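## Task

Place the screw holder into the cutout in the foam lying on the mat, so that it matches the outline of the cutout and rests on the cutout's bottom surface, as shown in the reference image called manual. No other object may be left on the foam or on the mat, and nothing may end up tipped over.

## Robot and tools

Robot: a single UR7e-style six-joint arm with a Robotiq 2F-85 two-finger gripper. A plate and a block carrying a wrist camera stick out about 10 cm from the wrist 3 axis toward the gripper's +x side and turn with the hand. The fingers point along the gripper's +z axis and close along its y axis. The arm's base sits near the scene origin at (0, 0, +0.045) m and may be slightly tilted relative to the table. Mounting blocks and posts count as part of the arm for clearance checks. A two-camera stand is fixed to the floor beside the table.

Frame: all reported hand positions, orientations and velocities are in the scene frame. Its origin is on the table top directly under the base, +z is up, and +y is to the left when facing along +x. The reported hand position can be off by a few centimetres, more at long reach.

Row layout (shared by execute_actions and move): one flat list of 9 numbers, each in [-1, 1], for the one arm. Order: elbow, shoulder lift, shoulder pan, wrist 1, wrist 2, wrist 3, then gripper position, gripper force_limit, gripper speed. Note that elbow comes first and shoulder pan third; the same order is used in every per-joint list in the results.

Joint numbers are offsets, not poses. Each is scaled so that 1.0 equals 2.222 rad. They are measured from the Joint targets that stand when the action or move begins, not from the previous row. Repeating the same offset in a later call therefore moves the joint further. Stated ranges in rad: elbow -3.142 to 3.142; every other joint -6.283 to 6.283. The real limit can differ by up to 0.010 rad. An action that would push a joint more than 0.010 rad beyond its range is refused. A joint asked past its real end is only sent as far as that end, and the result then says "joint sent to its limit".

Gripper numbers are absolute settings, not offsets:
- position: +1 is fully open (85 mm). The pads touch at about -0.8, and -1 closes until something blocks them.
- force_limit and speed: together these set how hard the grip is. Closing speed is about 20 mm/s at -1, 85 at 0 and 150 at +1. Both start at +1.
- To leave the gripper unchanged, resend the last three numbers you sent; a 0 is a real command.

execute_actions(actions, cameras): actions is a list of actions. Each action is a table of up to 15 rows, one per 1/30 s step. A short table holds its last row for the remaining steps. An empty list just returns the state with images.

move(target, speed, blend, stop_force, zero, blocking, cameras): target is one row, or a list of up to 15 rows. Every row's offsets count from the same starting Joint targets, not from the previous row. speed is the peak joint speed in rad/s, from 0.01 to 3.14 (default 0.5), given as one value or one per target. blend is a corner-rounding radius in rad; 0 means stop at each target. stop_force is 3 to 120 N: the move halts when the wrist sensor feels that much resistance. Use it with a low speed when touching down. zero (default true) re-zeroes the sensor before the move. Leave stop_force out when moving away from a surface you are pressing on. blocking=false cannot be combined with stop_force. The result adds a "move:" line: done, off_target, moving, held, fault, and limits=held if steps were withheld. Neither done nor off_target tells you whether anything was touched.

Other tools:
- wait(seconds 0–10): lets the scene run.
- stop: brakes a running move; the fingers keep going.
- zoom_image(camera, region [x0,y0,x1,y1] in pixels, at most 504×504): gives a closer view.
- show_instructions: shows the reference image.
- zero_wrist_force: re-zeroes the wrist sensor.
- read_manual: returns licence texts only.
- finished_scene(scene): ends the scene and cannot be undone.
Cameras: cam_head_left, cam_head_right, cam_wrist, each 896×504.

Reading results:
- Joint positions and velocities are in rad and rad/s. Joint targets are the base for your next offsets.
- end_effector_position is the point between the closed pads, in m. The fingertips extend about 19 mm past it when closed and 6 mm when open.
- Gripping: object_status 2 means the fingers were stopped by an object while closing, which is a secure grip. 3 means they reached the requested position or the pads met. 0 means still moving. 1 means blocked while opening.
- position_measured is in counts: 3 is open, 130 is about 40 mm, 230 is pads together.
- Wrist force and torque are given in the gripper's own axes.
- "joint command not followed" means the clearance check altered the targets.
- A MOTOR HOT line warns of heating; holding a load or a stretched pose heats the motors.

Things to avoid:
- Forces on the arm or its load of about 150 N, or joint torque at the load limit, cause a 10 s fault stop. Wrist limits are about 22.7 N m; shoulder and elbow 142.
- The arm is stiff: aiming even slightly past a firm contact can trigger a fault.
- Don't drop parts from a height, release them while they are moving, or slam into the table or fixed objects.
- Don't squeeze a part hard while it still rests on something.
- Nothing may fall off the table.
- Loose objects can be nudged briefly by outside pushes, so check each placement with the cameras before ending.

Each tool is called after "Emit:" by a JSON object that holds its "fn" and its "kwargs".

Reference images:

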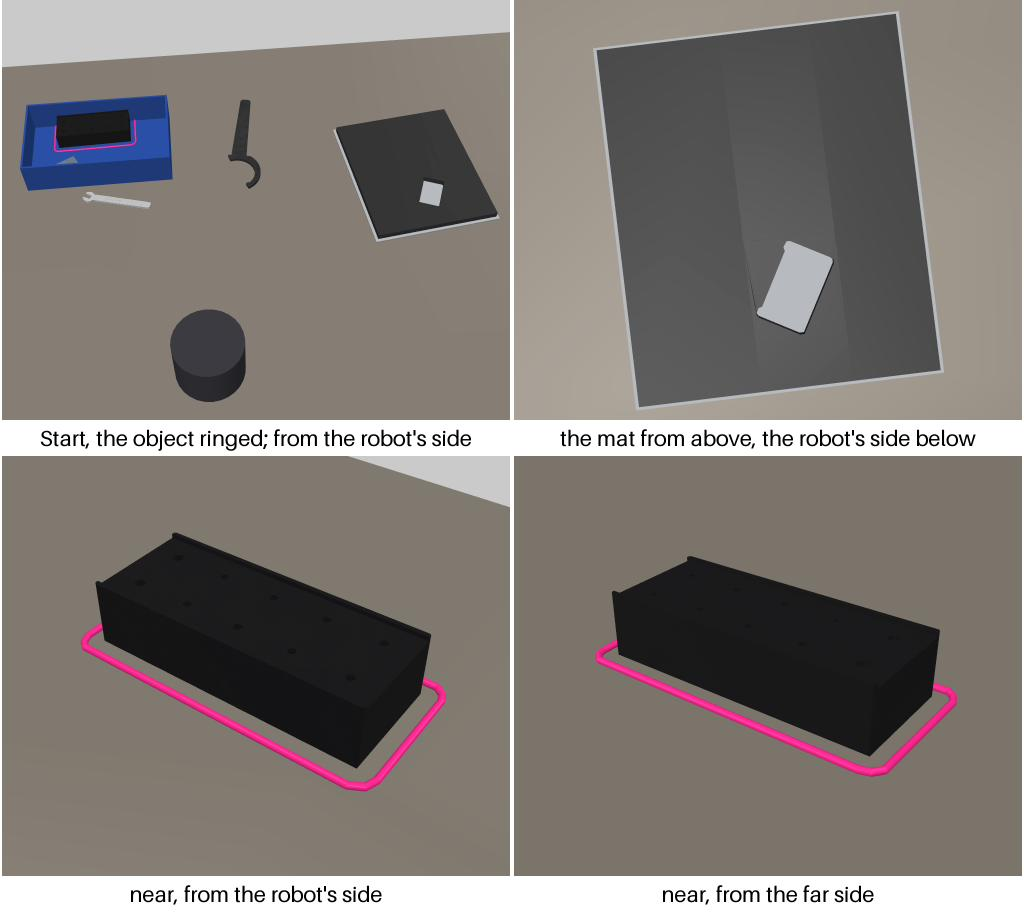

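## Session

Emit:
{"fn": "execute_actions", "kwargs": {"actions": []}}

Emit:
{"fn": "show_instructions", "kwargs": {}}

Scene clock: 0.00 s.
end_effector_position=(+0.4939, +0.0455, +0.2897) position_measured=3 object_status=3 end_effector_quat_wxyz=(-0.087, +0.915, +0.344, +0.193)
Joint names: [elbow, shoulder lift, shoulder pan, wrist 1, wrist 2, wrist 3]
Joint positions: [2.061 -1.795 -0.394 -2.007 -1.127 2.012]
Joint velocities: within noise
Joint torques (N m): no reading
Motor temperatures (°C): [38 35 36 40 37 34]
Wrist force (N): no reading
Wrist torque (N m): no reading
Wrist force, peak (N): no reading
Joint targets: [2.061 -1.795 -0.394 -2.007 -1.127 2.012]
Tool commands: gripper/position=+1.0 gripper/force_limit=+1.0 gripper/speed=+1.0
camera_calibration:
cam_wrist: T_world_to_cam=[[0.656237, -0.754133, -0.0252263, -0.272253], [-0.752878, -0.652186, -0.0884802, 0.449513], [0.0502736, 0.0770563, -0.995758, 0.39129], [0, 0, 0, 1]] pos_world=[0.497419, 0.0576999, 0.422535]

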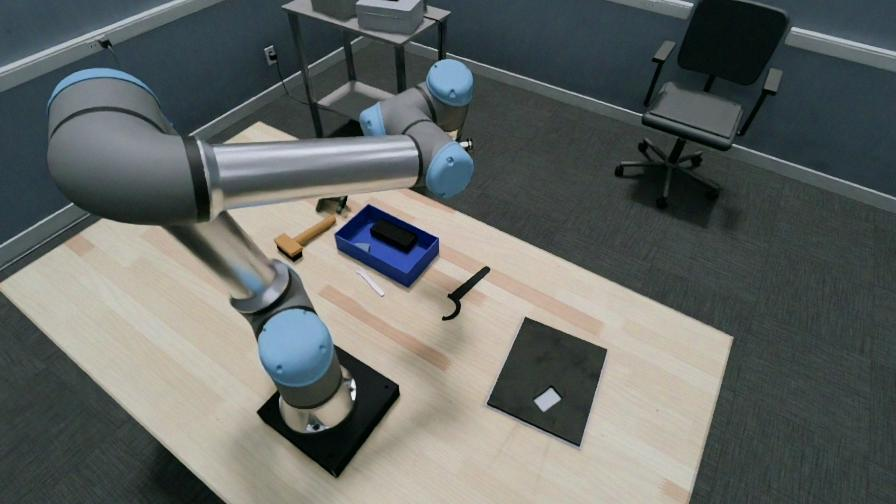

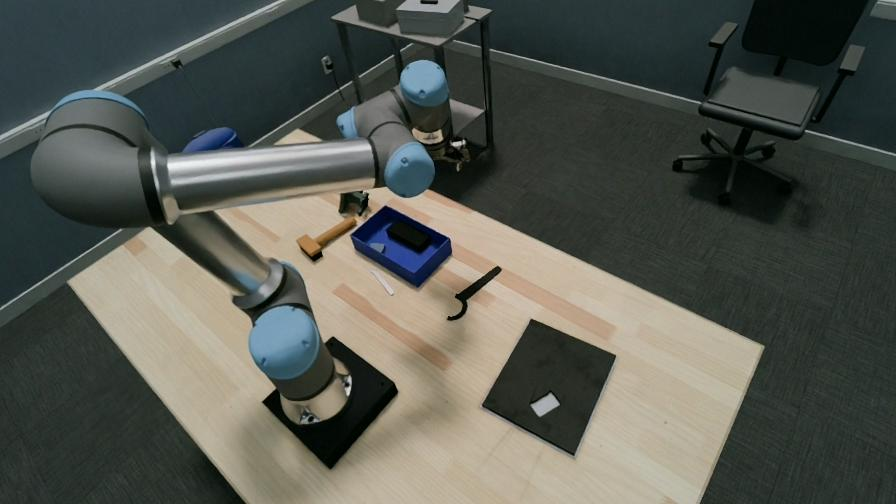

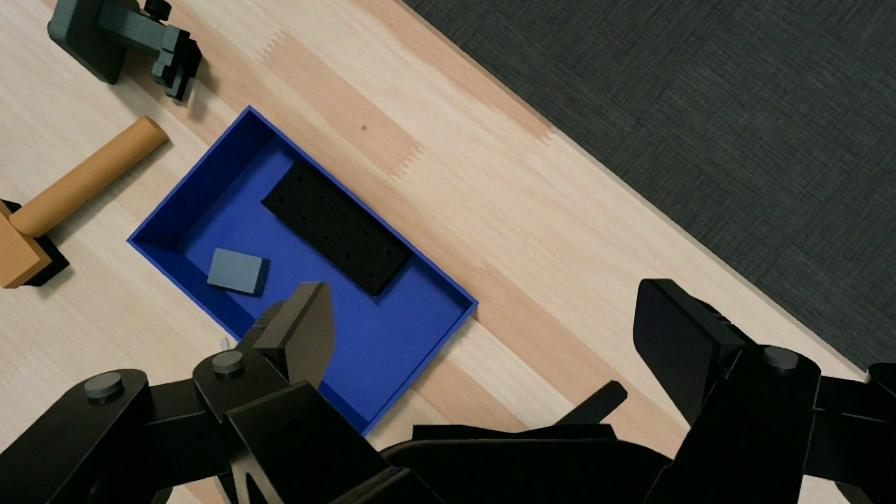

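Reference images for this scene: manual.

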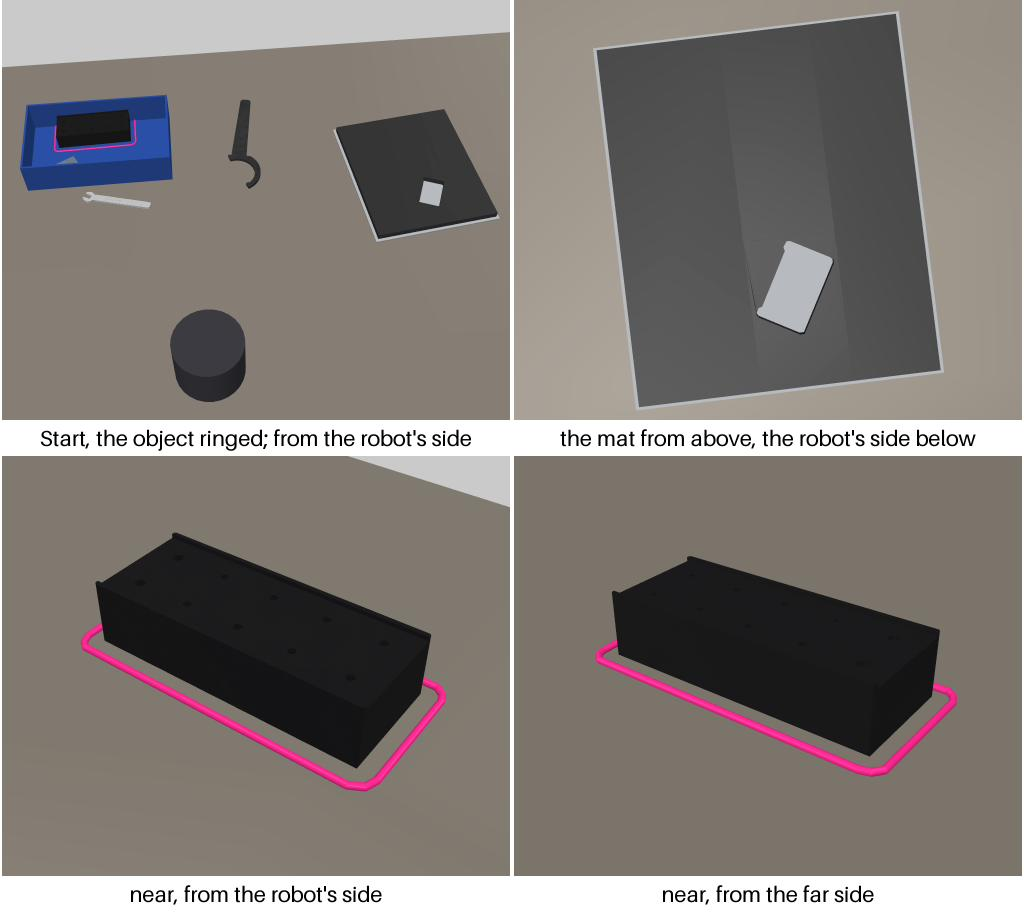

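Emit:
{"fn": "zoom_image", "kwargs": {"camera": "cam_wrist", "region": [230, 90, 490, 310]}}

Emit:
{"fn": "zoom_image", "kwargs": {"camera": "cam_head_right", "region": [340, 190, 470, 300]}}

Emit:
{"fn": "zoom_image", "kwargs": {"camera": "cam_head_right", "region": [470, 310, 630, 460]}}

Scaled by 1.938 from the camera's 896x504 image, which has a finer 1280x720 frame.

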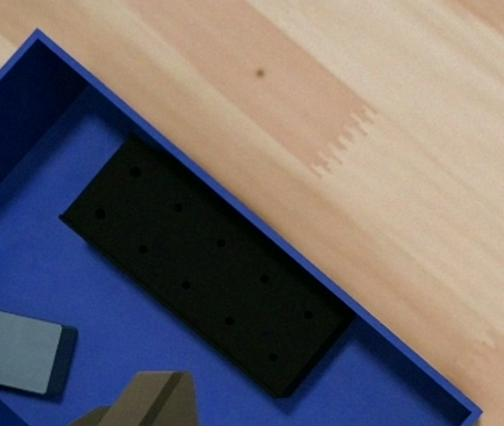

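Scaled by 3.877 from the camera's 896x504 image, which has a finer 1280x720 frame.

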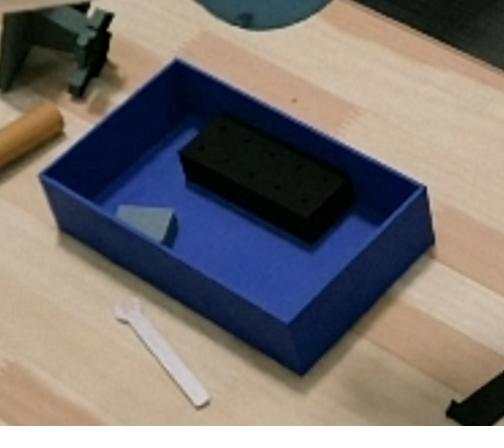

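Scaled by 3.150 from the camera's 896x504 image, which has a finer 1280x720 frame.

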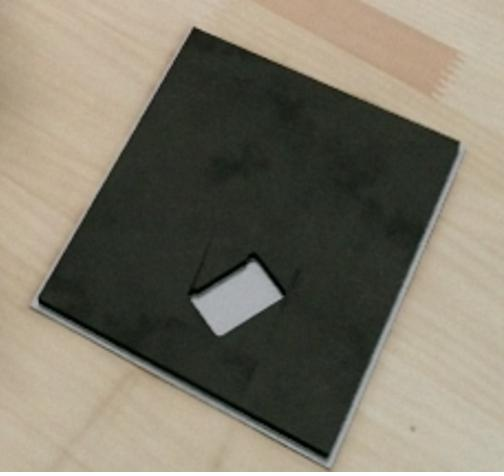

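Emit:
{"fn": "zoom_image", "kwargs": {"camera": "cam_wrist", "region": [250, 150, 420, 305]}}

Emit:
{"fn": "zoom_image", "kwargs": {"camera": "cam_head_left", "region": [325, 200, 445, 300]}}

Emit:
{"fn": "zoom_image", "kwargs": {"camera": "cam_head_left", "region": [480, 310, 620, 455]}}

Scaled by 2.965 from the camera's 896x504 image, which has a finer 1280x720 frame.

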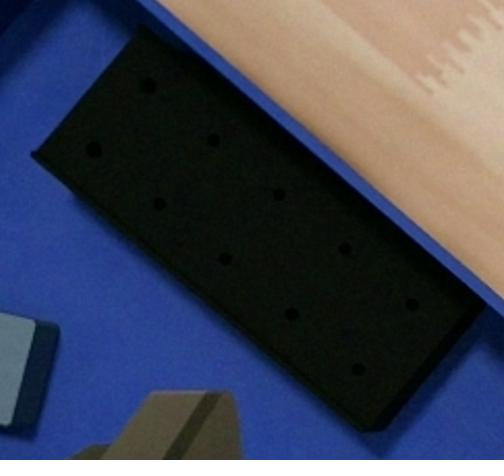

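Scaled by 4.200 from the camera's 896x504 image, which has a finer 1280x720 frame.

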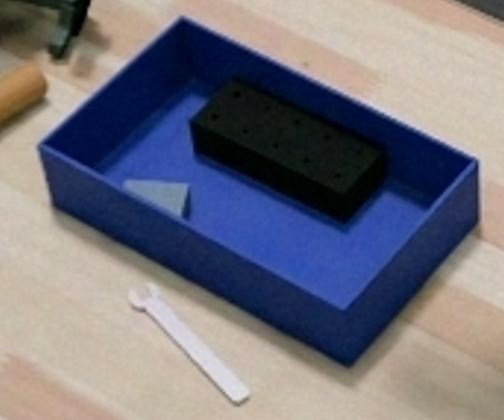

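Scaled by 3.476 from the camera's 896x504 image, which has a finer 1280x720 frame.

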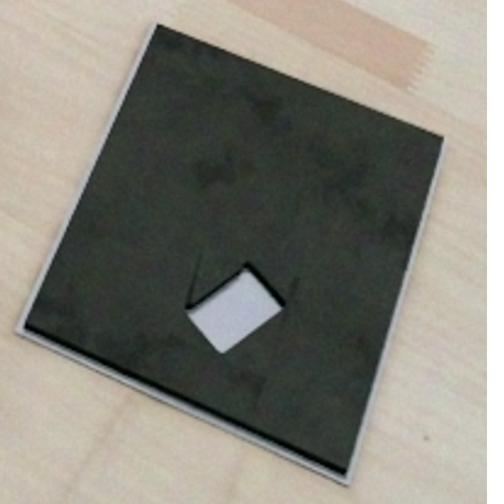

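Emit:
{"fn": "move", "kwargs": {"target": [[-0.0056, 0.0646, 0.1125, -0.0284, -0.0927, -0.7943, -1, -1, 0]], "speed": [1.5]}}

Emit:
{"fn": "move", "kwargs": {"target": [[-0.0056, 0.0646, 0.1125, -0.0284, -0.0927, -0.7943, -1, -1, 0]], "speed": [1.5], "cameras": ["all"]}}

Scene clock: 41.67 s.
end_effector_position=(+0.4876, +0.1075, +0.2220) position_measured=232 object_status=3 end_effector_quat_wxyz=(+0.035, +0.214, +0.971, +0.101) end_effector_velocity=(+0.000, -0.001, +0.000) end_effector_angular_velocity=(+0.001, -0.001, +0.003)
Joint names: [elbow, shoulder lift, shoulder pan, wrist 1, wrist 2, wrist 3]
Joint positions: [2.048 -1.651 -0.144 -2.07 -1.333 0.248]
Joint velocities: [0 -0.001 -0.002 0.001 0.001 -0.005]
Joint torques (N m): [-29.61 -31.68 -12.23 -2.07 3.3 -1.6]
Wrist force (N): [0.7 0.1 -0.2]
Wrist torque (N m): [0.08 0.03 0.10]
Wrist force, peak (N): [1.3 0.1 0.1]
Joint targets: [2.048 -1.651 -0.144 -2.070 -1.333 0.248]
move: done

Scene clock: 43.53 s.
end_effector_position=(+0.4700, +0.1703, +0.1600) position_measured=232 object_status=3 end_effector_quat_wxyz=(+0.000, +0.707, -0.707, -0.001)
Joint names: [elbow, shoulder lift, shoulder pan, wrist 1, wrist 2, wrist 3]
Joint positions: [2.036 -1.507 0.106 -2.133 -1.539 -1.517]
Joint torques (N m): [-28.07 -37.29 -11.83 -1.62 2.66 -1.68]
Wrist force (N): [1.4 -0.4 -0.4]
Wrist torque (N m): [-0.05 -0.09 0.07]
Wrist force, peak (N): [0.9 -1.2 -0.5]
Joint targets: [2.036 -1.508 0.106 -2.133 -1.539 -1.517]
move: done
camera_calibration:
cam_wrist: T_world_to_cam=[[-0.999943, 0.00887802, 0.00595306, 0.477723], [0.0103523, 0.943053, 0.332483, -0.196453], [-0.00266226, 0.332525, -0.943091, 0.226749], [0, 0, 0, 1]] pos_world=[0.480333, 0.105625, 0.276318]

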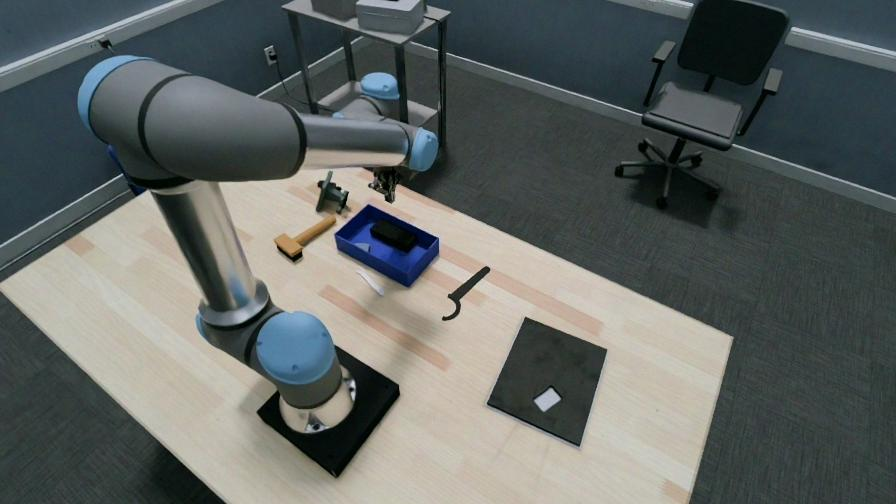

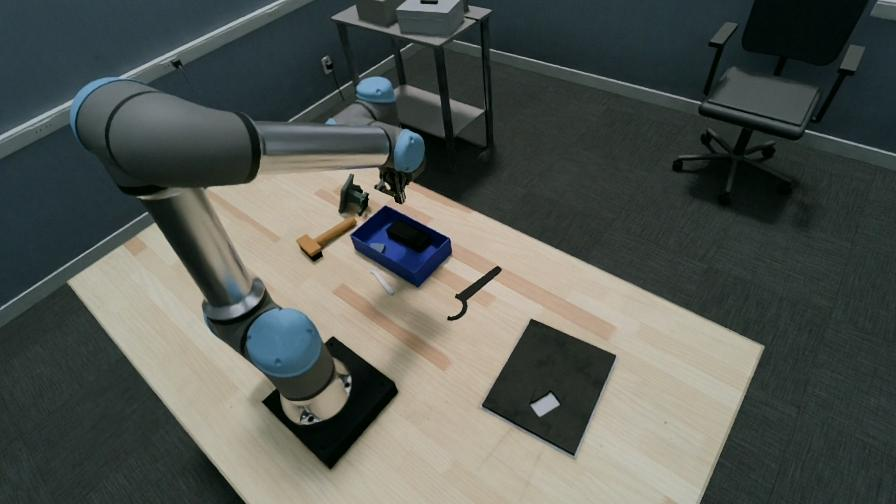

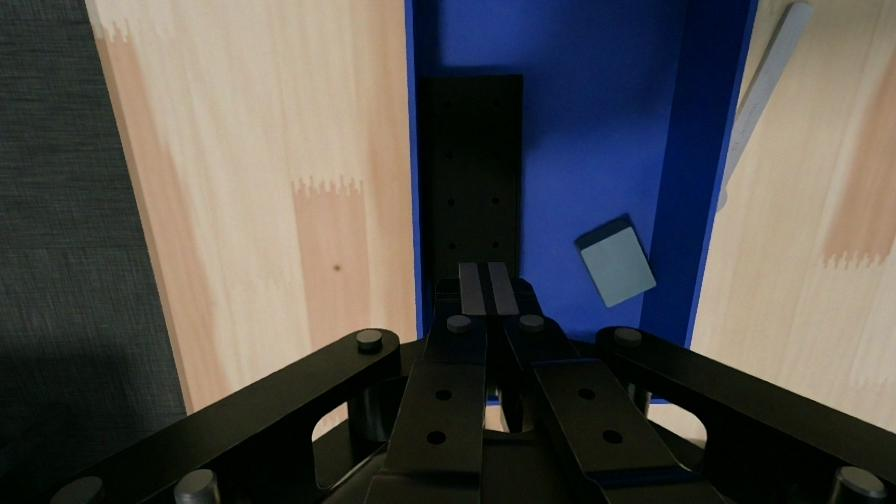

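Emit:
{"fn": "zoom_image", "kwargs": {"camera": "cam_wrist", "region": [400, 60, 540, 300]}}

Scaled by 2.100 from the camera's 896x504 image, which has a finer 1280x720 frame.

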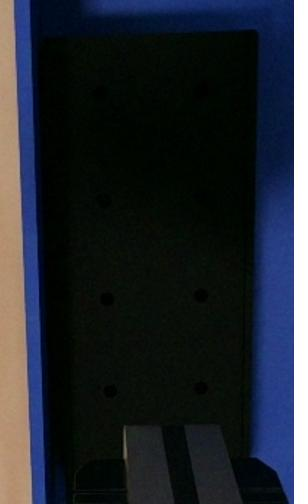

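Emit:
{"fn": "move", "kwargs": {"target": [[0.06197, 0.05315, -0.00558, -0.11517, 0, -0.00612, -1, -1, 0]], "speed": [0.3]}}

Emit:
{"fn": "move", "kwargs": {"target": [[0.00936, 0.02471, 0.00081, -0.03402, 0, 0.00076, -1, -1, 0]], "speed": [0.03], "stop_force": 3, "cameras": ["cam_wrist"]}}

Scene clock: 49.20 s.
end_effector_position=(+0.4579, +0.1612, +0.0752) position_measured=232 object_status=3 end_effector_quat_wxyz=(+0.000, +0.707, -0.707, -0.001)
Joint names: [elbow, shoulder lift, shoulder pan, wrist 1, wrist 2, wrist 3]
Joint positions: [2.174 -1.389 0.093 -2.389 -1.539 -1.531]
Joint torques (N m): [-24.99 -36.64 4.12 -2.82 2.27 2.02]
Wrist force (N): [1.3 -0.1 -0.2]
Wrist torque (N m): [-0.06 -0.10 0.09]
Wrist force, peak (N): [1.2 -0.3 -1.5]
Joint targets: [2.174 -1.390 0.093 -2.389 -1.539 -1.531]
move: done

Scene clock: 52.80 s.
end_effector_position=(+0.4579, +0.1614, +0.0510) position_measured=232 object_status=3 end_effector_quat_wxyz=(+0.000, +0.707, -0.707, -0.001)
Joint names: [elbow, shoulder lift, shoulder pan, wrist 1, wrist 2, wrist 3]
Joint positions: [2.194 -1.337 0.095 -2.462 -1.539 -1.529]
Joint torques (N m): [-24.6 -38.97 -5.22 -0.9 2.3 -0.03]
Wrist force (N): [0.6 -1.4 -3.3]
Wrist torque (N m): [-0.03 0.00 0.08]
Wrist force, peak (N): [1.3 12.0 -40.1]
Joint targets: [2.194 -1.337 0.095 -2.462 -1.539 -1.529]
move: contact
camera_calibration:
cam_wrist: T_world_to_cam=[[-0.999957, 0.00740059, 0.00563277, 0.46666], [0.00885154, 0.943173, 0.332184, -0.150956], [-0.00285431, 0.33222, -0.943198, 0.127018], [0, 0, 0, 1]] pos_world=[0.468339, 0.0967262, 0.167319]
Images, in order (width x height): cam_wrist 896x504.

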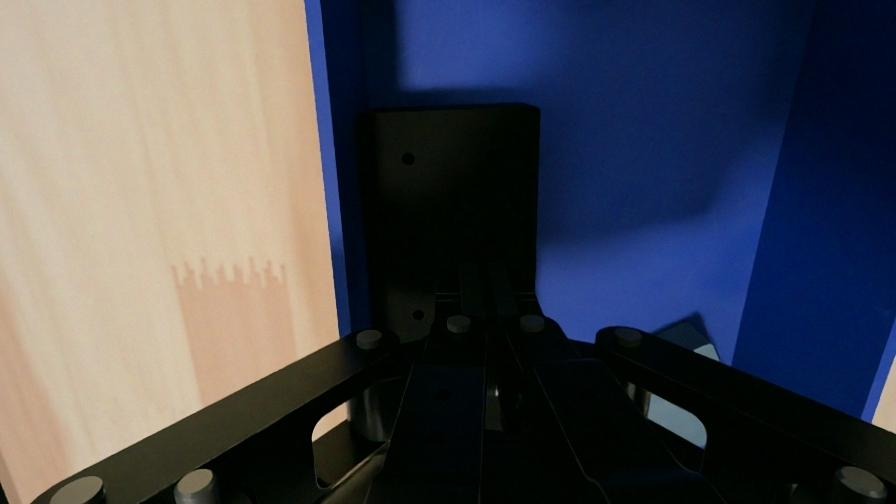

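Emit:
{"fn": "move", "kwargs": {"target": [[-0.0003, -0.0008, 0, 0.0011, 0, 0, -1, -1, 0], [0.02048, -0.01562, 0.00131, -0.00495, -0.0001, 0.00117, -1, -1, 0], [0.04113, -0.0306, 0.00216, -0.01067, -0.0001, 0.00203, -1, -1, 0]], "speed": [0.02, 0.03, 0.03], "stop_force": 12, "cameras": ["cam_wrist"]}}

Scene clock: 59.93 s.
end_effector_position=(+0.4220, +0.1619, +0.0521) position_measured=232 object_status=3 end_effector_quat_wxyz=(+0.000, +0.708, -0.707, -0.001)
Joint names: [elbow, shoulder lift, shoulder pan, wrist 1, wrist 2, wrist 3]
Joint positions: [2.285 -1.405 0.1 -2.486 -1.539 -1.525]
Joint torques (N m): [-25.74 -14.98 7.75 -0.43 -2.37 1.18]
Wrist force (N): [1.1 -0.2 -0.3]
Wrist torque (N m): [-0.06 -0.06 0.12]
Wrist force, peak (N): [0.9 -1.3 -4.0]
Joint targets: [2.285 -1.405 0.100 -2.486 -1.539 -1.525]
move: done
camera_calibration:
cam_wrist: T_world_to_cam=[[-0.99996, 0.00715292, 0.0054368, 0.430711], [0.00855248, 0.943218, 0.332065, -0.15133], [-0.00275285, 0.332098, -0.943241, 0.127762], [0, 0, 0, 1]] pos_world=[0.432339, 0.0972265, 0.16842]
Images, in order (width x height): cam_wrist 896x504.

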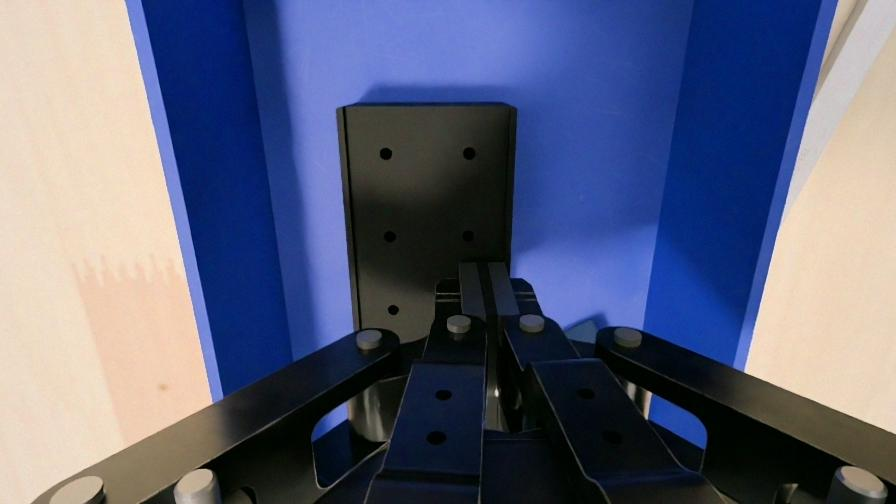

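Emit:
{"fn": "move", "kwargs": {"target": [[-0.05716, -0.09856, -0.0036, 0.15617, 0, -0.0036, -1, -1, 0], [-0.02745, -0.06616, -0.09181, 0.14311, 0.11206, 0.60194, -1, -1, 0]], "speed": [0.6, 1.3], "blend": [0.15, 0]}}

Emit:
{"fn": "move", "kwargs": {"target": [[0.0297, 0.03209, -0.08834, -0.01319, 0.11206, 0.60554, 0.4, -0.6, 0]], "speed": [1.2], "cameras": ["cam_wrist"]}}

Scene clock: 77.77 s.
end_effector_position=(+0.4255, +0.1426, +0.1159) position_measured=232 object_status=3 end_effector_quat_wxyz=(-0.030, -0.007, +0.991, +0.128) end_effector_velocity=(+0.001, +0.000, +0.001) end_effector_angular_velocity=(+0.000, +0.000, -0.005)
Joint names: [elbow, shoulder lift, shoulder pan, wrist 1, wrist 2, wrist 3]
Joint positions: [2.224 -1.551 -0.104 -2.168 -1.29 -0.188]
Joint velocities: [-0.001 -0.001 0 0.001 0 0.005]
Joint torques (N m): [-29.71 -33.27 12.47 -2.73 -2.28 2.13]
Wrist force (N): [0.6 0.4 0.4]
Wrist torque (N m): [0.18 0.03 -0.06]
Wrist force, peak (N): [1.5 0.2 -1.7]
Joint targets: [2.224 -1.552 -0.104 -2.168 -1.290 -0.187]
move: done

Scene clock: 79.50 s.
end_effector_position=(+0.4367, +0.1218, +0.0924) position_measured=78 object_status=3 end_effector_quat_wxyz=(-0.184, +0.683, +0.683, +0.183) end_effector_velocity=(+0.000, +0.000, +0.001) end_effector_angular_velocity=(-0.001, +0.002, -0.003)
Joint names: [elbow, shoulder lift, shoulder pan, wrist 1, wrist 2, wrist 3]
Joint positions: [2.29 -1.48 -0.301 -2.197 -1.041 1.158]
Joint velocities: [-0.001 -0.001 0.001 0 0 0.006]
Joint torques (N m): [-27 -36.08 11.51 -2.69 -1.91 2.13]
Wrist force (N): [-0.6 -0.5 0.3]
Wrist torque (N m): [-0.13 0.02 0.02]
Wrist force, peak (N): [-0.9 -0.5 0.3]
Joint targets: [2.290 -1.480 -0.300 -2.197 -1.041 1.158]
move: done
camera_calibration:
cam_wrist: T_world_to_cam=[[0.999958, -0.00903427, -0.00155554, -0.425222], [-0.00916589, -0.98243, -0.186405, 0.163167], [0.000155825, 0.186411, -0.982472, 0.199139], [0, 0, 0, 1]] pos_world=[0.426669, 0.119337, 0.225402]
Images, in order (width x height): cam_wrist 896x504.

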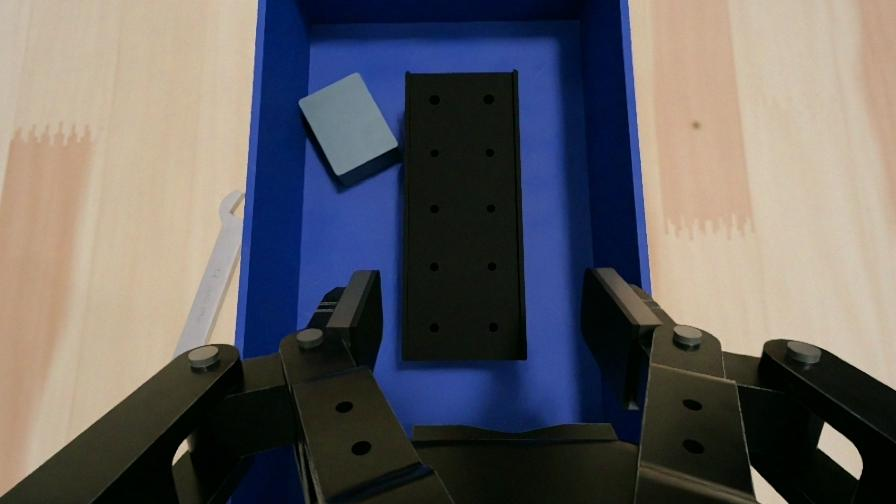

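Emit:
{"fn": "execute_actions", "kwargs": {"actions": [], "cameras": ["all"]}}

Scene clock: 82.60 s.
end_effector_position=(+0.4367, +0.1218, +0.0925) position_measured=78 object_status=3 end_effector_quat_wxyz=(-0.184, +0.683, +0.683, +0.183)
Joint names: [elbow, shoulder lift, shoulder pan, wrist 1, wrist 2, wrist 3]
Joint positions: [2.29 -1.48 -0.3 -2.197 -1.041 1.158]
Joint velocities: within noise
Joint torques (N m): [-26.95 -34.19 11.8 0.06 -1.66 1.91]
Motor temperatures (°C): [37 34 36 40 37 34]
Wrist force (N): [-0.2 -0.1 0.4]
Wrist torque (N m): [-0.08 -0.03 0.02]
Wrist force, peak (N): [-0.6 -0.3 0.9]
Joint targets: [2.290 -1.480 -0.300 -2.197 -1.041 1.158]
Tool commands: gripper/position=+0.4 gripper/force_limit=-0.6 gripper/speed=+0.0
camera_calibration:
cam_wrist: T_world_to_cam=[[0.999957, -0.00915106, -0.0014739, -0.425225], [-0.00926544, -0.982451, -0.186291, 0.163322], [0.000256725, 0.186296, -0.982494, 0.199292], [0, 0, 0, 1]] pos_world=[0.426669, 0.119438, 0.225602]

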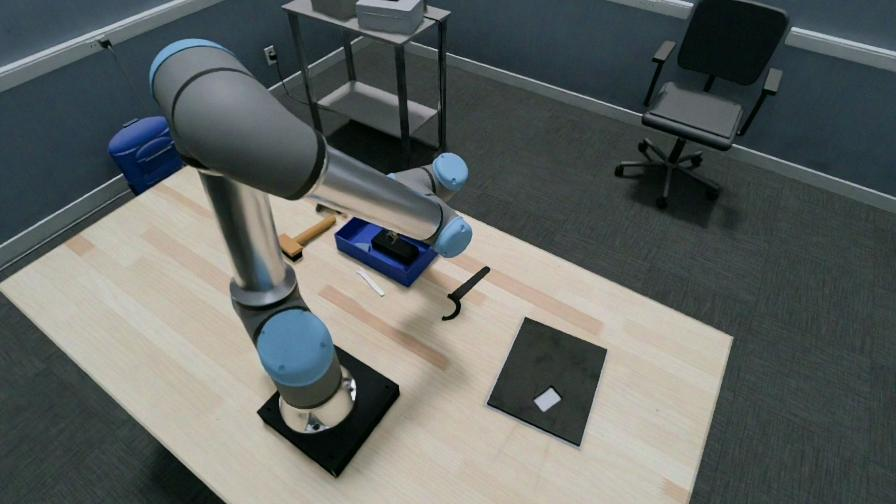

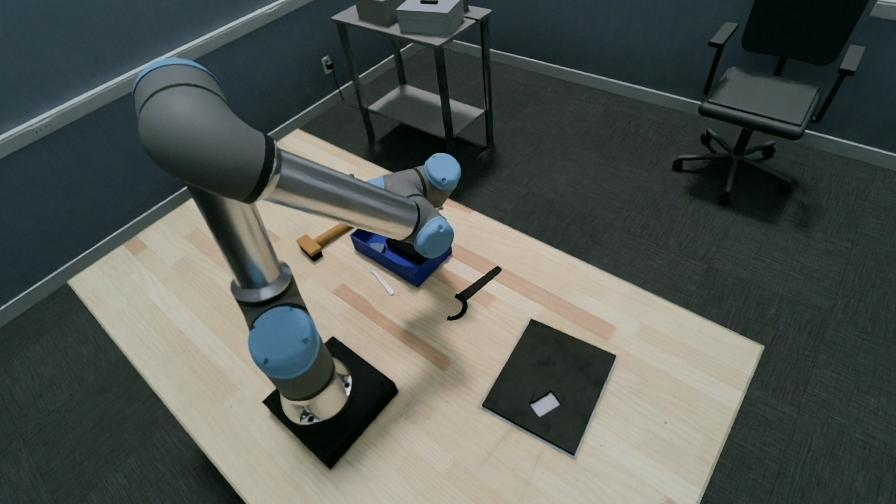

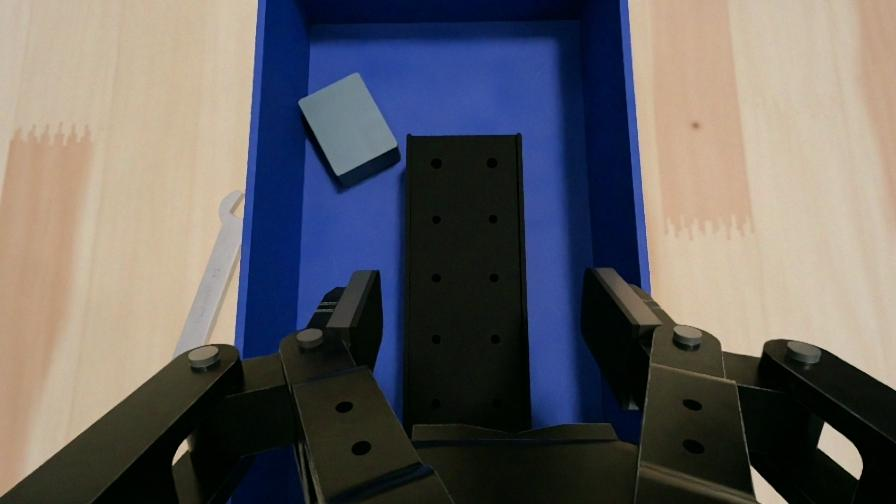

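Emit:
{"fn": "move", "kwargs": {"target": [0.01434, 0.03467, 0.00446, -0.0519, 0.00081, 0.00516, 0.4, -0.6, 0], "speed": 0.1, "cameras": ["cam_wrist"]}}

Scene clock: 90.07 s.
end_effector_position=(+0.4359, +0.1251, +0.0609) position_measured=78 object_status=3 end_effector_quat_wxyz=(-0.184, +0.683, +0.683, +0.183) end_effector_velocity=(-0.002, +0.001, +0.000) end_effector_angular_velocity=(+0.002, +0.005, +0.001)
Joint names: [elbow, shoulder lift, shoulder pan, wrist 1, wrist 2, wrist 3]
Joint positions: [2.322 -1.403 -0.29 -2.312 -1.039 1.17]
Joint velocities: [0.002 -0.002 0.001 0.007 0 0]
Joint torques (N m): [-23.17 -35.5 3.55 0.45 4.09 0.82]
Wrist force (N): [-0.4 -0.3 0.3]
Wrist torque (N m): [-0.14 0.00 -0.02]
Wrist force, peak (N): [-0.6 -0.7 1.0]
Joint targets: [2.322 -1.403 -0.291 -2.312 -1.039 1.170]
move: done
camera_calibration:
cam_wrist: T_world_to_cam=[[0.999956, -0.00928592, -0.00129453, -0.42446], [-0.00936456, -0.982468, -0.186195, 0.160598], [0.000457162, 0.186199, -0.982512, 0.167579], [0, 0, 0, 1]] pos_world=[0.425869, 0.122638, 0.194001]
Images, in order (width x height): cam_wrist 896x504.

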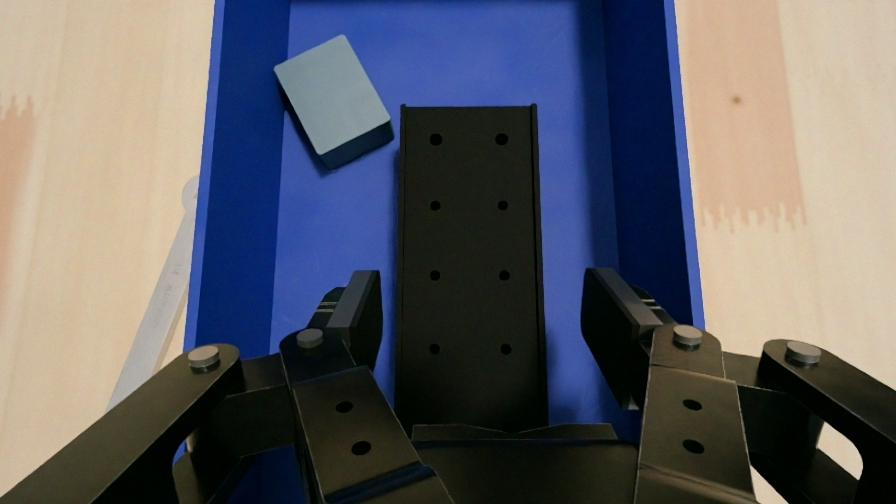

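Emit:
{"fn": "move", "kwargs": {"target": [0.0095, 0.02313, 0.00338, -0.03474, 0.00045, 0.0059, 0.4, -0.6, 0], "speed": 0.02, "stop_force": 4, "cameras": ["cam_wrist"]}}

Scene clock: 96.33 s.
end_effector_position=(+0.4339, +0.1281, +0.0407) position_measured=78 object_status=3 end_effector_quat_wxyz=(-0.184, +0.684, +0.682, +0.183)
Joint names: [elbow, shoulder lift, shoulder pan, wrist 1, wrist 2, wrist 3]
Joint positions: [2.343 -1.352 -0.283 -2.389 -1.038 1.183]
Joint torques (N m): [-12.38 -35.4 6.92 0.18 4.12 0.79]
Wrist force (N): [-0.7 -0.5 0.1]
Wrist torque (N m): [-0.16 0.03 0.00]
Wrist force, peak (N): [-0.8 -0.5 0.6]
Joint targets: [2.343 -1.352 -0.283 -2.389 -1.038 1.183]
move: done
camera_calibration:
cam_wrist: T_world_to_cam=[[0.999909, -0.0131201, -0.0031133, -0.421756], [-0.0134701, -0.982501, -0.185768, 0.16154], [-0.000621518, 0.185793, -0.982589, 0.147677], [0, 0, 0, 1]] pos_world=[0.423985, 0.125742, 0.173801]
Images, in order (width x height): cam_wrist 896x504.

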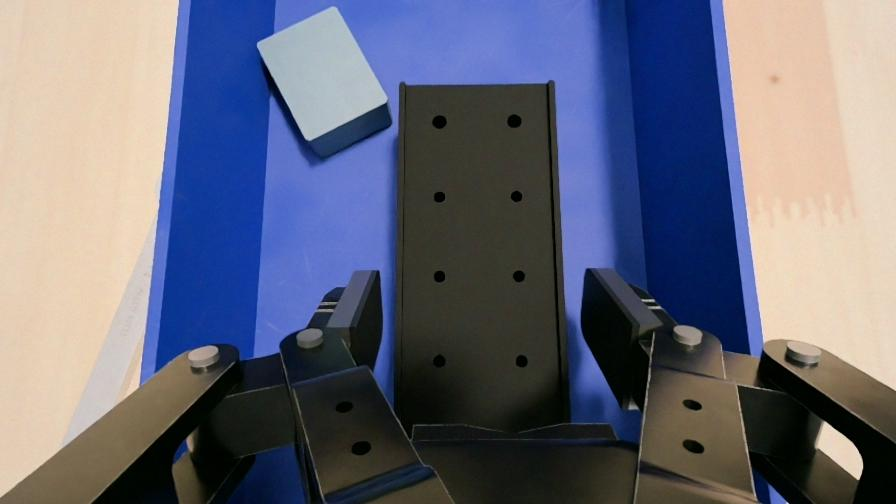

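Emit:
{"fn": "execute_actions", "kwargs": {"actions": [[[0,0,0,0,0,0,-1,-0.6,-1]],[[0,0,0,0,0,0,-1,-0.6,-1]]], "cameras": ["cam_wrist"]}}

Scene clock: 98.07 s.
end_effector_position=(+0.4339, +0.1280, +0.0408) position_measured=108 object_status=2 end_effector_quat_wxyz=(-0.184, +0.684, +0.682, +0.183)
Joint names: [elbow, shoulder lift, shoulder pan, wrist 1, wrist 2, wrist 3]
Joint positions: [2.343 -1.352 -0.283 -2.389 -1.038 1.183]
Joint torques (N m): [-19.65 -26.6 -3.14 -0.99 3.15 -1.51]
Wrist force (N): [1.4 -2.5 -9.0]
Wrist torque (N m): [-0.08 0.03 0.00]
Wrist force, peak (N): [2.1 -2.8 -9.3]
Joint targets: [2.343 -1.352 -0.283 -2.389 -1.038 1.183]
camera_calibration:
cam_wrist: T_world_to_cam=[[0.999909, -0.0131568, -0.00291468, -0.421885], [-0.0134692, -0.982522, -0.185656, 0.161543], [-0.000421089, 0.185679, -0.98261, 0.147708], [0, 0, 0, 1]] pos_world=[0.424084, 0.125743, 0.173901]
Images, in order (width x height): cam_wrist 896x504.

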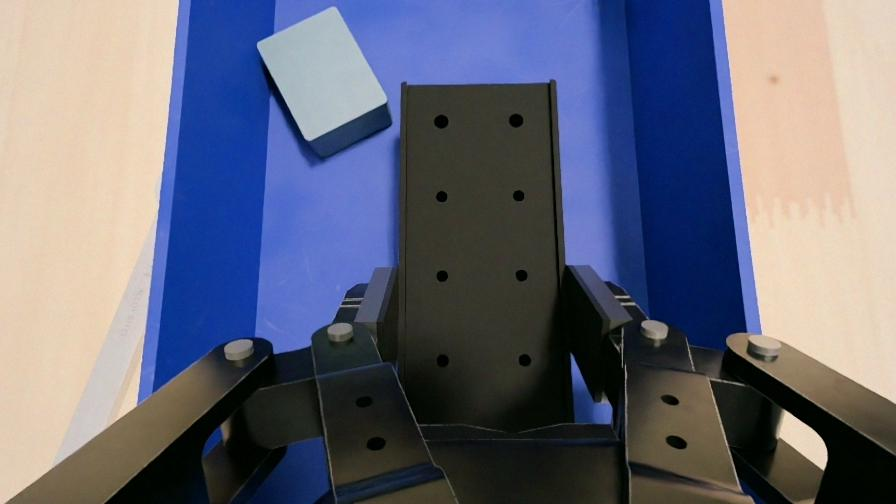

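Emit:
{"fn": "move", "kwargs": {"target": [[-0.00477, -0.01152, -0.00153, 0.01728, -0.00027, -0.00225, -1, -0.6, -1], [-0.07408, -0.13731, -0.01989, 0.22286, -0.00365, -0.02507, -1, -0.6, -1]], "speed": [0.03, 0.25], "cameras": ["cam_wrist"]}}

Scene clock: 114.43 s.
end_effector_position=(+0.4341, +0.1151, +0.1803) position_measured=108 object_status=2 end_effector_quat_wxyz=(-0.183, +0.683, +0.683, +0.183)
Joint names: [elbow, shoulder lift, shoulder pan, wrist 1, wrist 2, wrist 3]
Joint positions: [2.178 -1.657 -0.327 -1.894 -1.046 1.127]
Joint torques (N m): [-10.13 -12.37 8.48 -3.6 -0.85 1.99]
Wrist force (N): [-1.8 -0.7 1.4]
Wrist torque (N m): [-0.15 0.08 0.09]
Wrist force, peak (N): [2.1 -2.5 -9.5]
Joint targets: [2.178 -1.657 -0.327 -1.894 -1.046 1.127]
move: done
camera_calibration:
cam_wrist: T_world_to_cam=[[0.999964, -0.00850093, -0.0000265621, -0.422881], [-0.00835814, -0.982587, -0.185613, 0.172471], [0.00155178, 0.185606, -0.982623, 0.286272], [0, 0, 0, 1]] pos_world=[0.423863, 0.112739, 0.313299]
Images, in order (width x height): cam_wrist 896x504.

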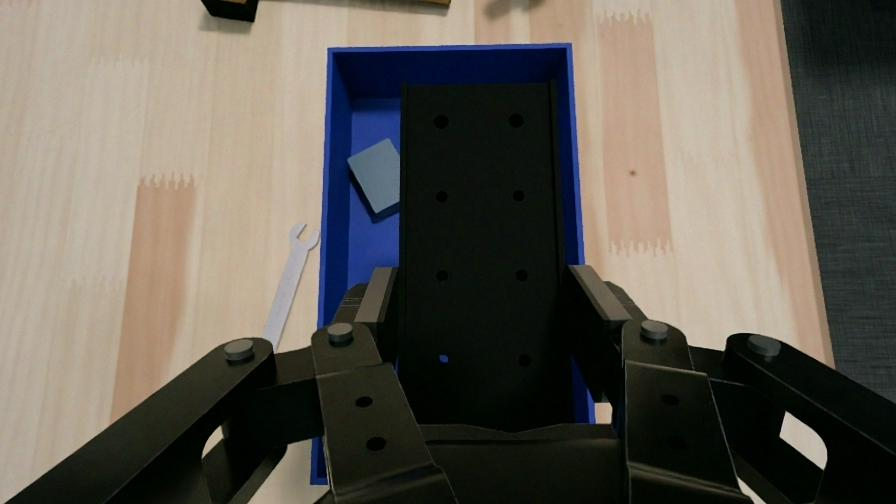

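Emit:
{"fn": "move", "kwargs": {"target": [[-0.01778, -0.10765, -0.10671, -0.01521, -0.32309, 0.00837, -1, -0.6, -1], [0.11845, 0.24383, -0.18078, -0.69455, -0.63857, -0.08623, -1, -0.6, -1]], "speed": [0.5, 0.5], "blend": [0.12, 0], "cameras": ["all"]}}

Scene clock: 120.93 s.
end_effector_position=(+0.2746, -0.3623, +0.1248) position_measured=108 object_status=2 end_effector_quat_wxyz=(+0.275, +0.722, +0.479, -0.417)
Joint names: [elbow, shoulder lift, shoulder pan, wrist 1, wrist 2, wrist 3]
Joint positions: [2.442 -1.115 -0.729 -3.437 -2.465 0.935]
Joint torques (N m): [-19.09 -30.45 10.91 -5.9 -0.09 1.98]
Wrist force (N): [2.8 0.8 -1.2]
Wrist torque (N m): [0.00 0.22 0.05]
Wrist force, peak (N): [3.2 0.7 -1.2]
Joint targets: [2.442 -1.115 -0.729 -3.438 -2.465 0.935]
move: done
camera_calibration:
cam_wrist: T_world_to_cam=[[0.920584, -0.390456, 0.00830356, -0.385017], [-0.0800651, -0.167875, 0.982551, -0.13923], [-0.382249, -0.905186, -0.185805, -0.0685444], [0, 0, 0, 1]] pos_world=[0.317092, -0.235751, 0.127261]

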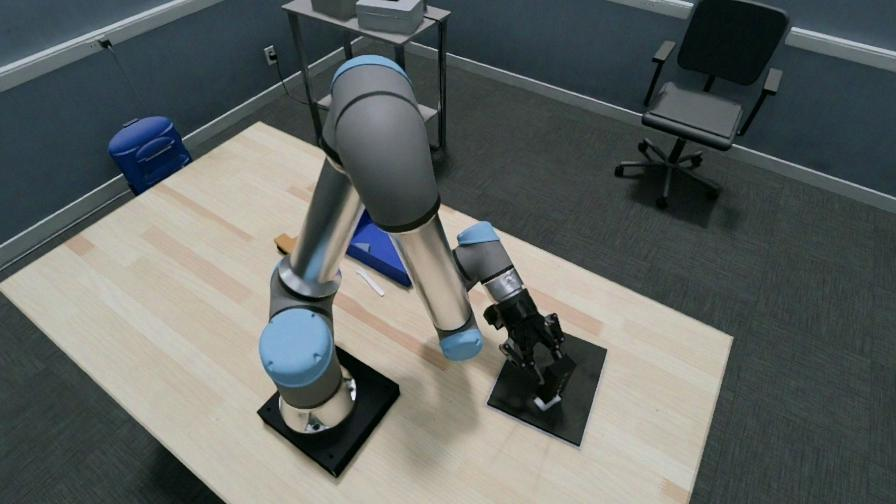

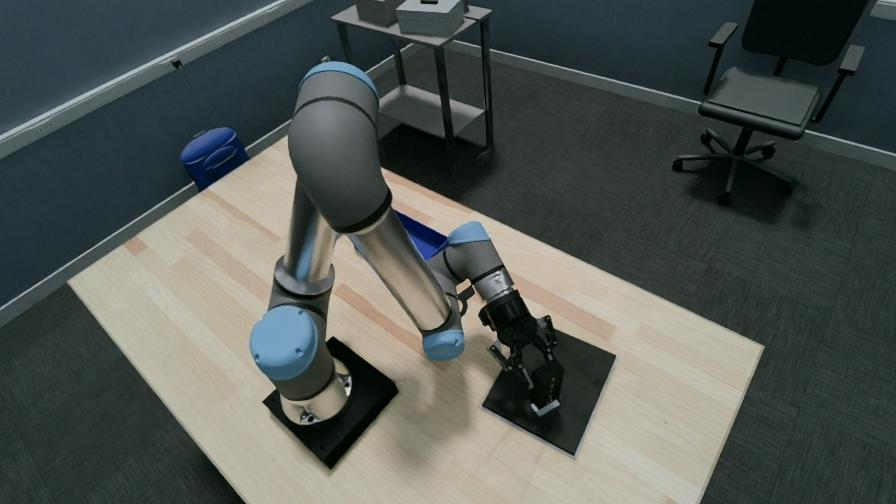

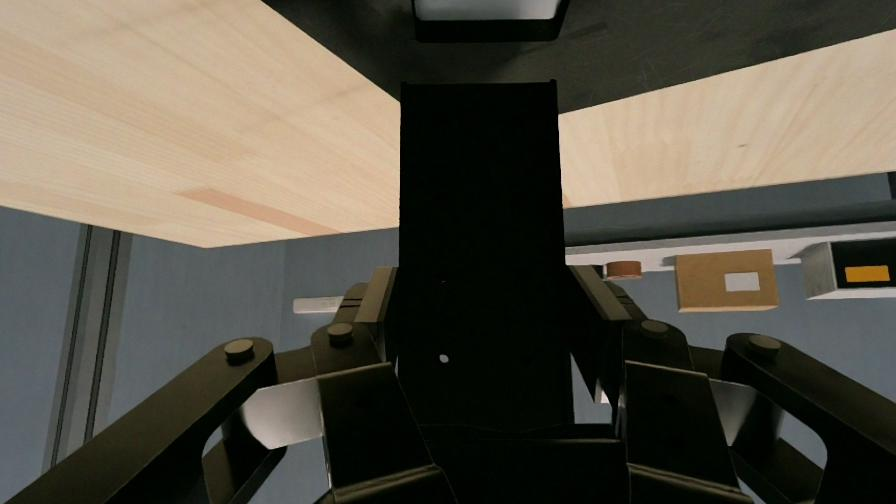

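Emit:
{"fn": "zoom_image", "kwargs": {"camera": "cam_wrist", "region": [390, 0, 590, 100]}}

Scaled by 2.520 from the camera's 896x504 image, which has a finer 1280x720 frame.

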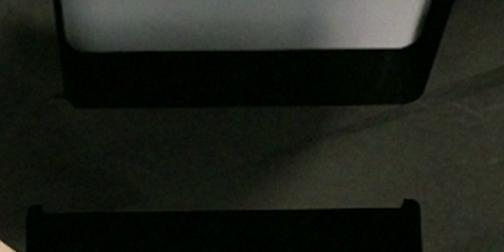

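Emit:
{"fn": "zoom_image", "kwargs": {"camera": "cam_head_left", "region": [480, 310, 620, 450]}}

Emit:
{"fn": "zoom_image", "kwargs": {"camera": "cam_head_left", "region": [520, 370, 600, 450]}}

Scaled by 3.600 from the camera's 896x504 image, which has a finer 1280x720 frame.

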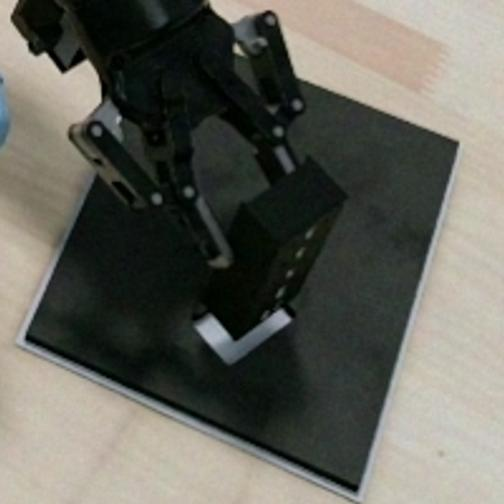

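Scaled by 6.300 from the camera's 896x504 image, which has a finer 1280x720 frame.

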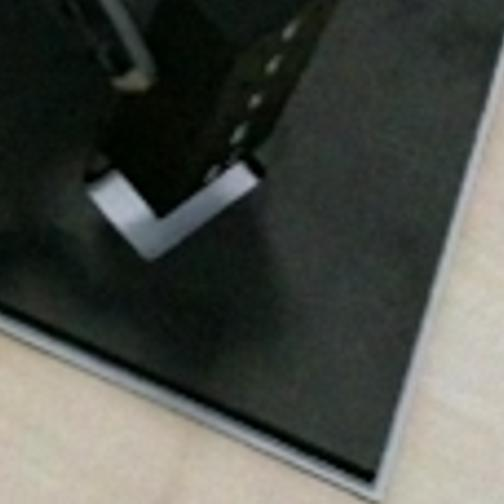

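Emit:
{"fn": "zoom_image", "kwargs": {"camera": "cam_wrist", "region": [400, 0, 490, 60]}}

Emit:
{"fn": "zoom_image", "kwargs": {"camera": "cam_wrist", "region": [500, 0, 590, 60]}}

Scaled by 5.600 from the camera's 896x504 image, which has a finer 1280x720 frame.

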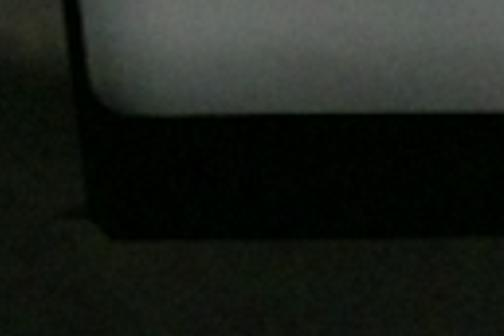

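Scaled by 5.600 from the camera's 896x504 image, which has a finer 1280x720 frame.

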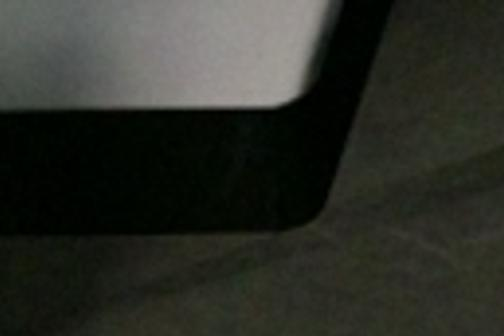

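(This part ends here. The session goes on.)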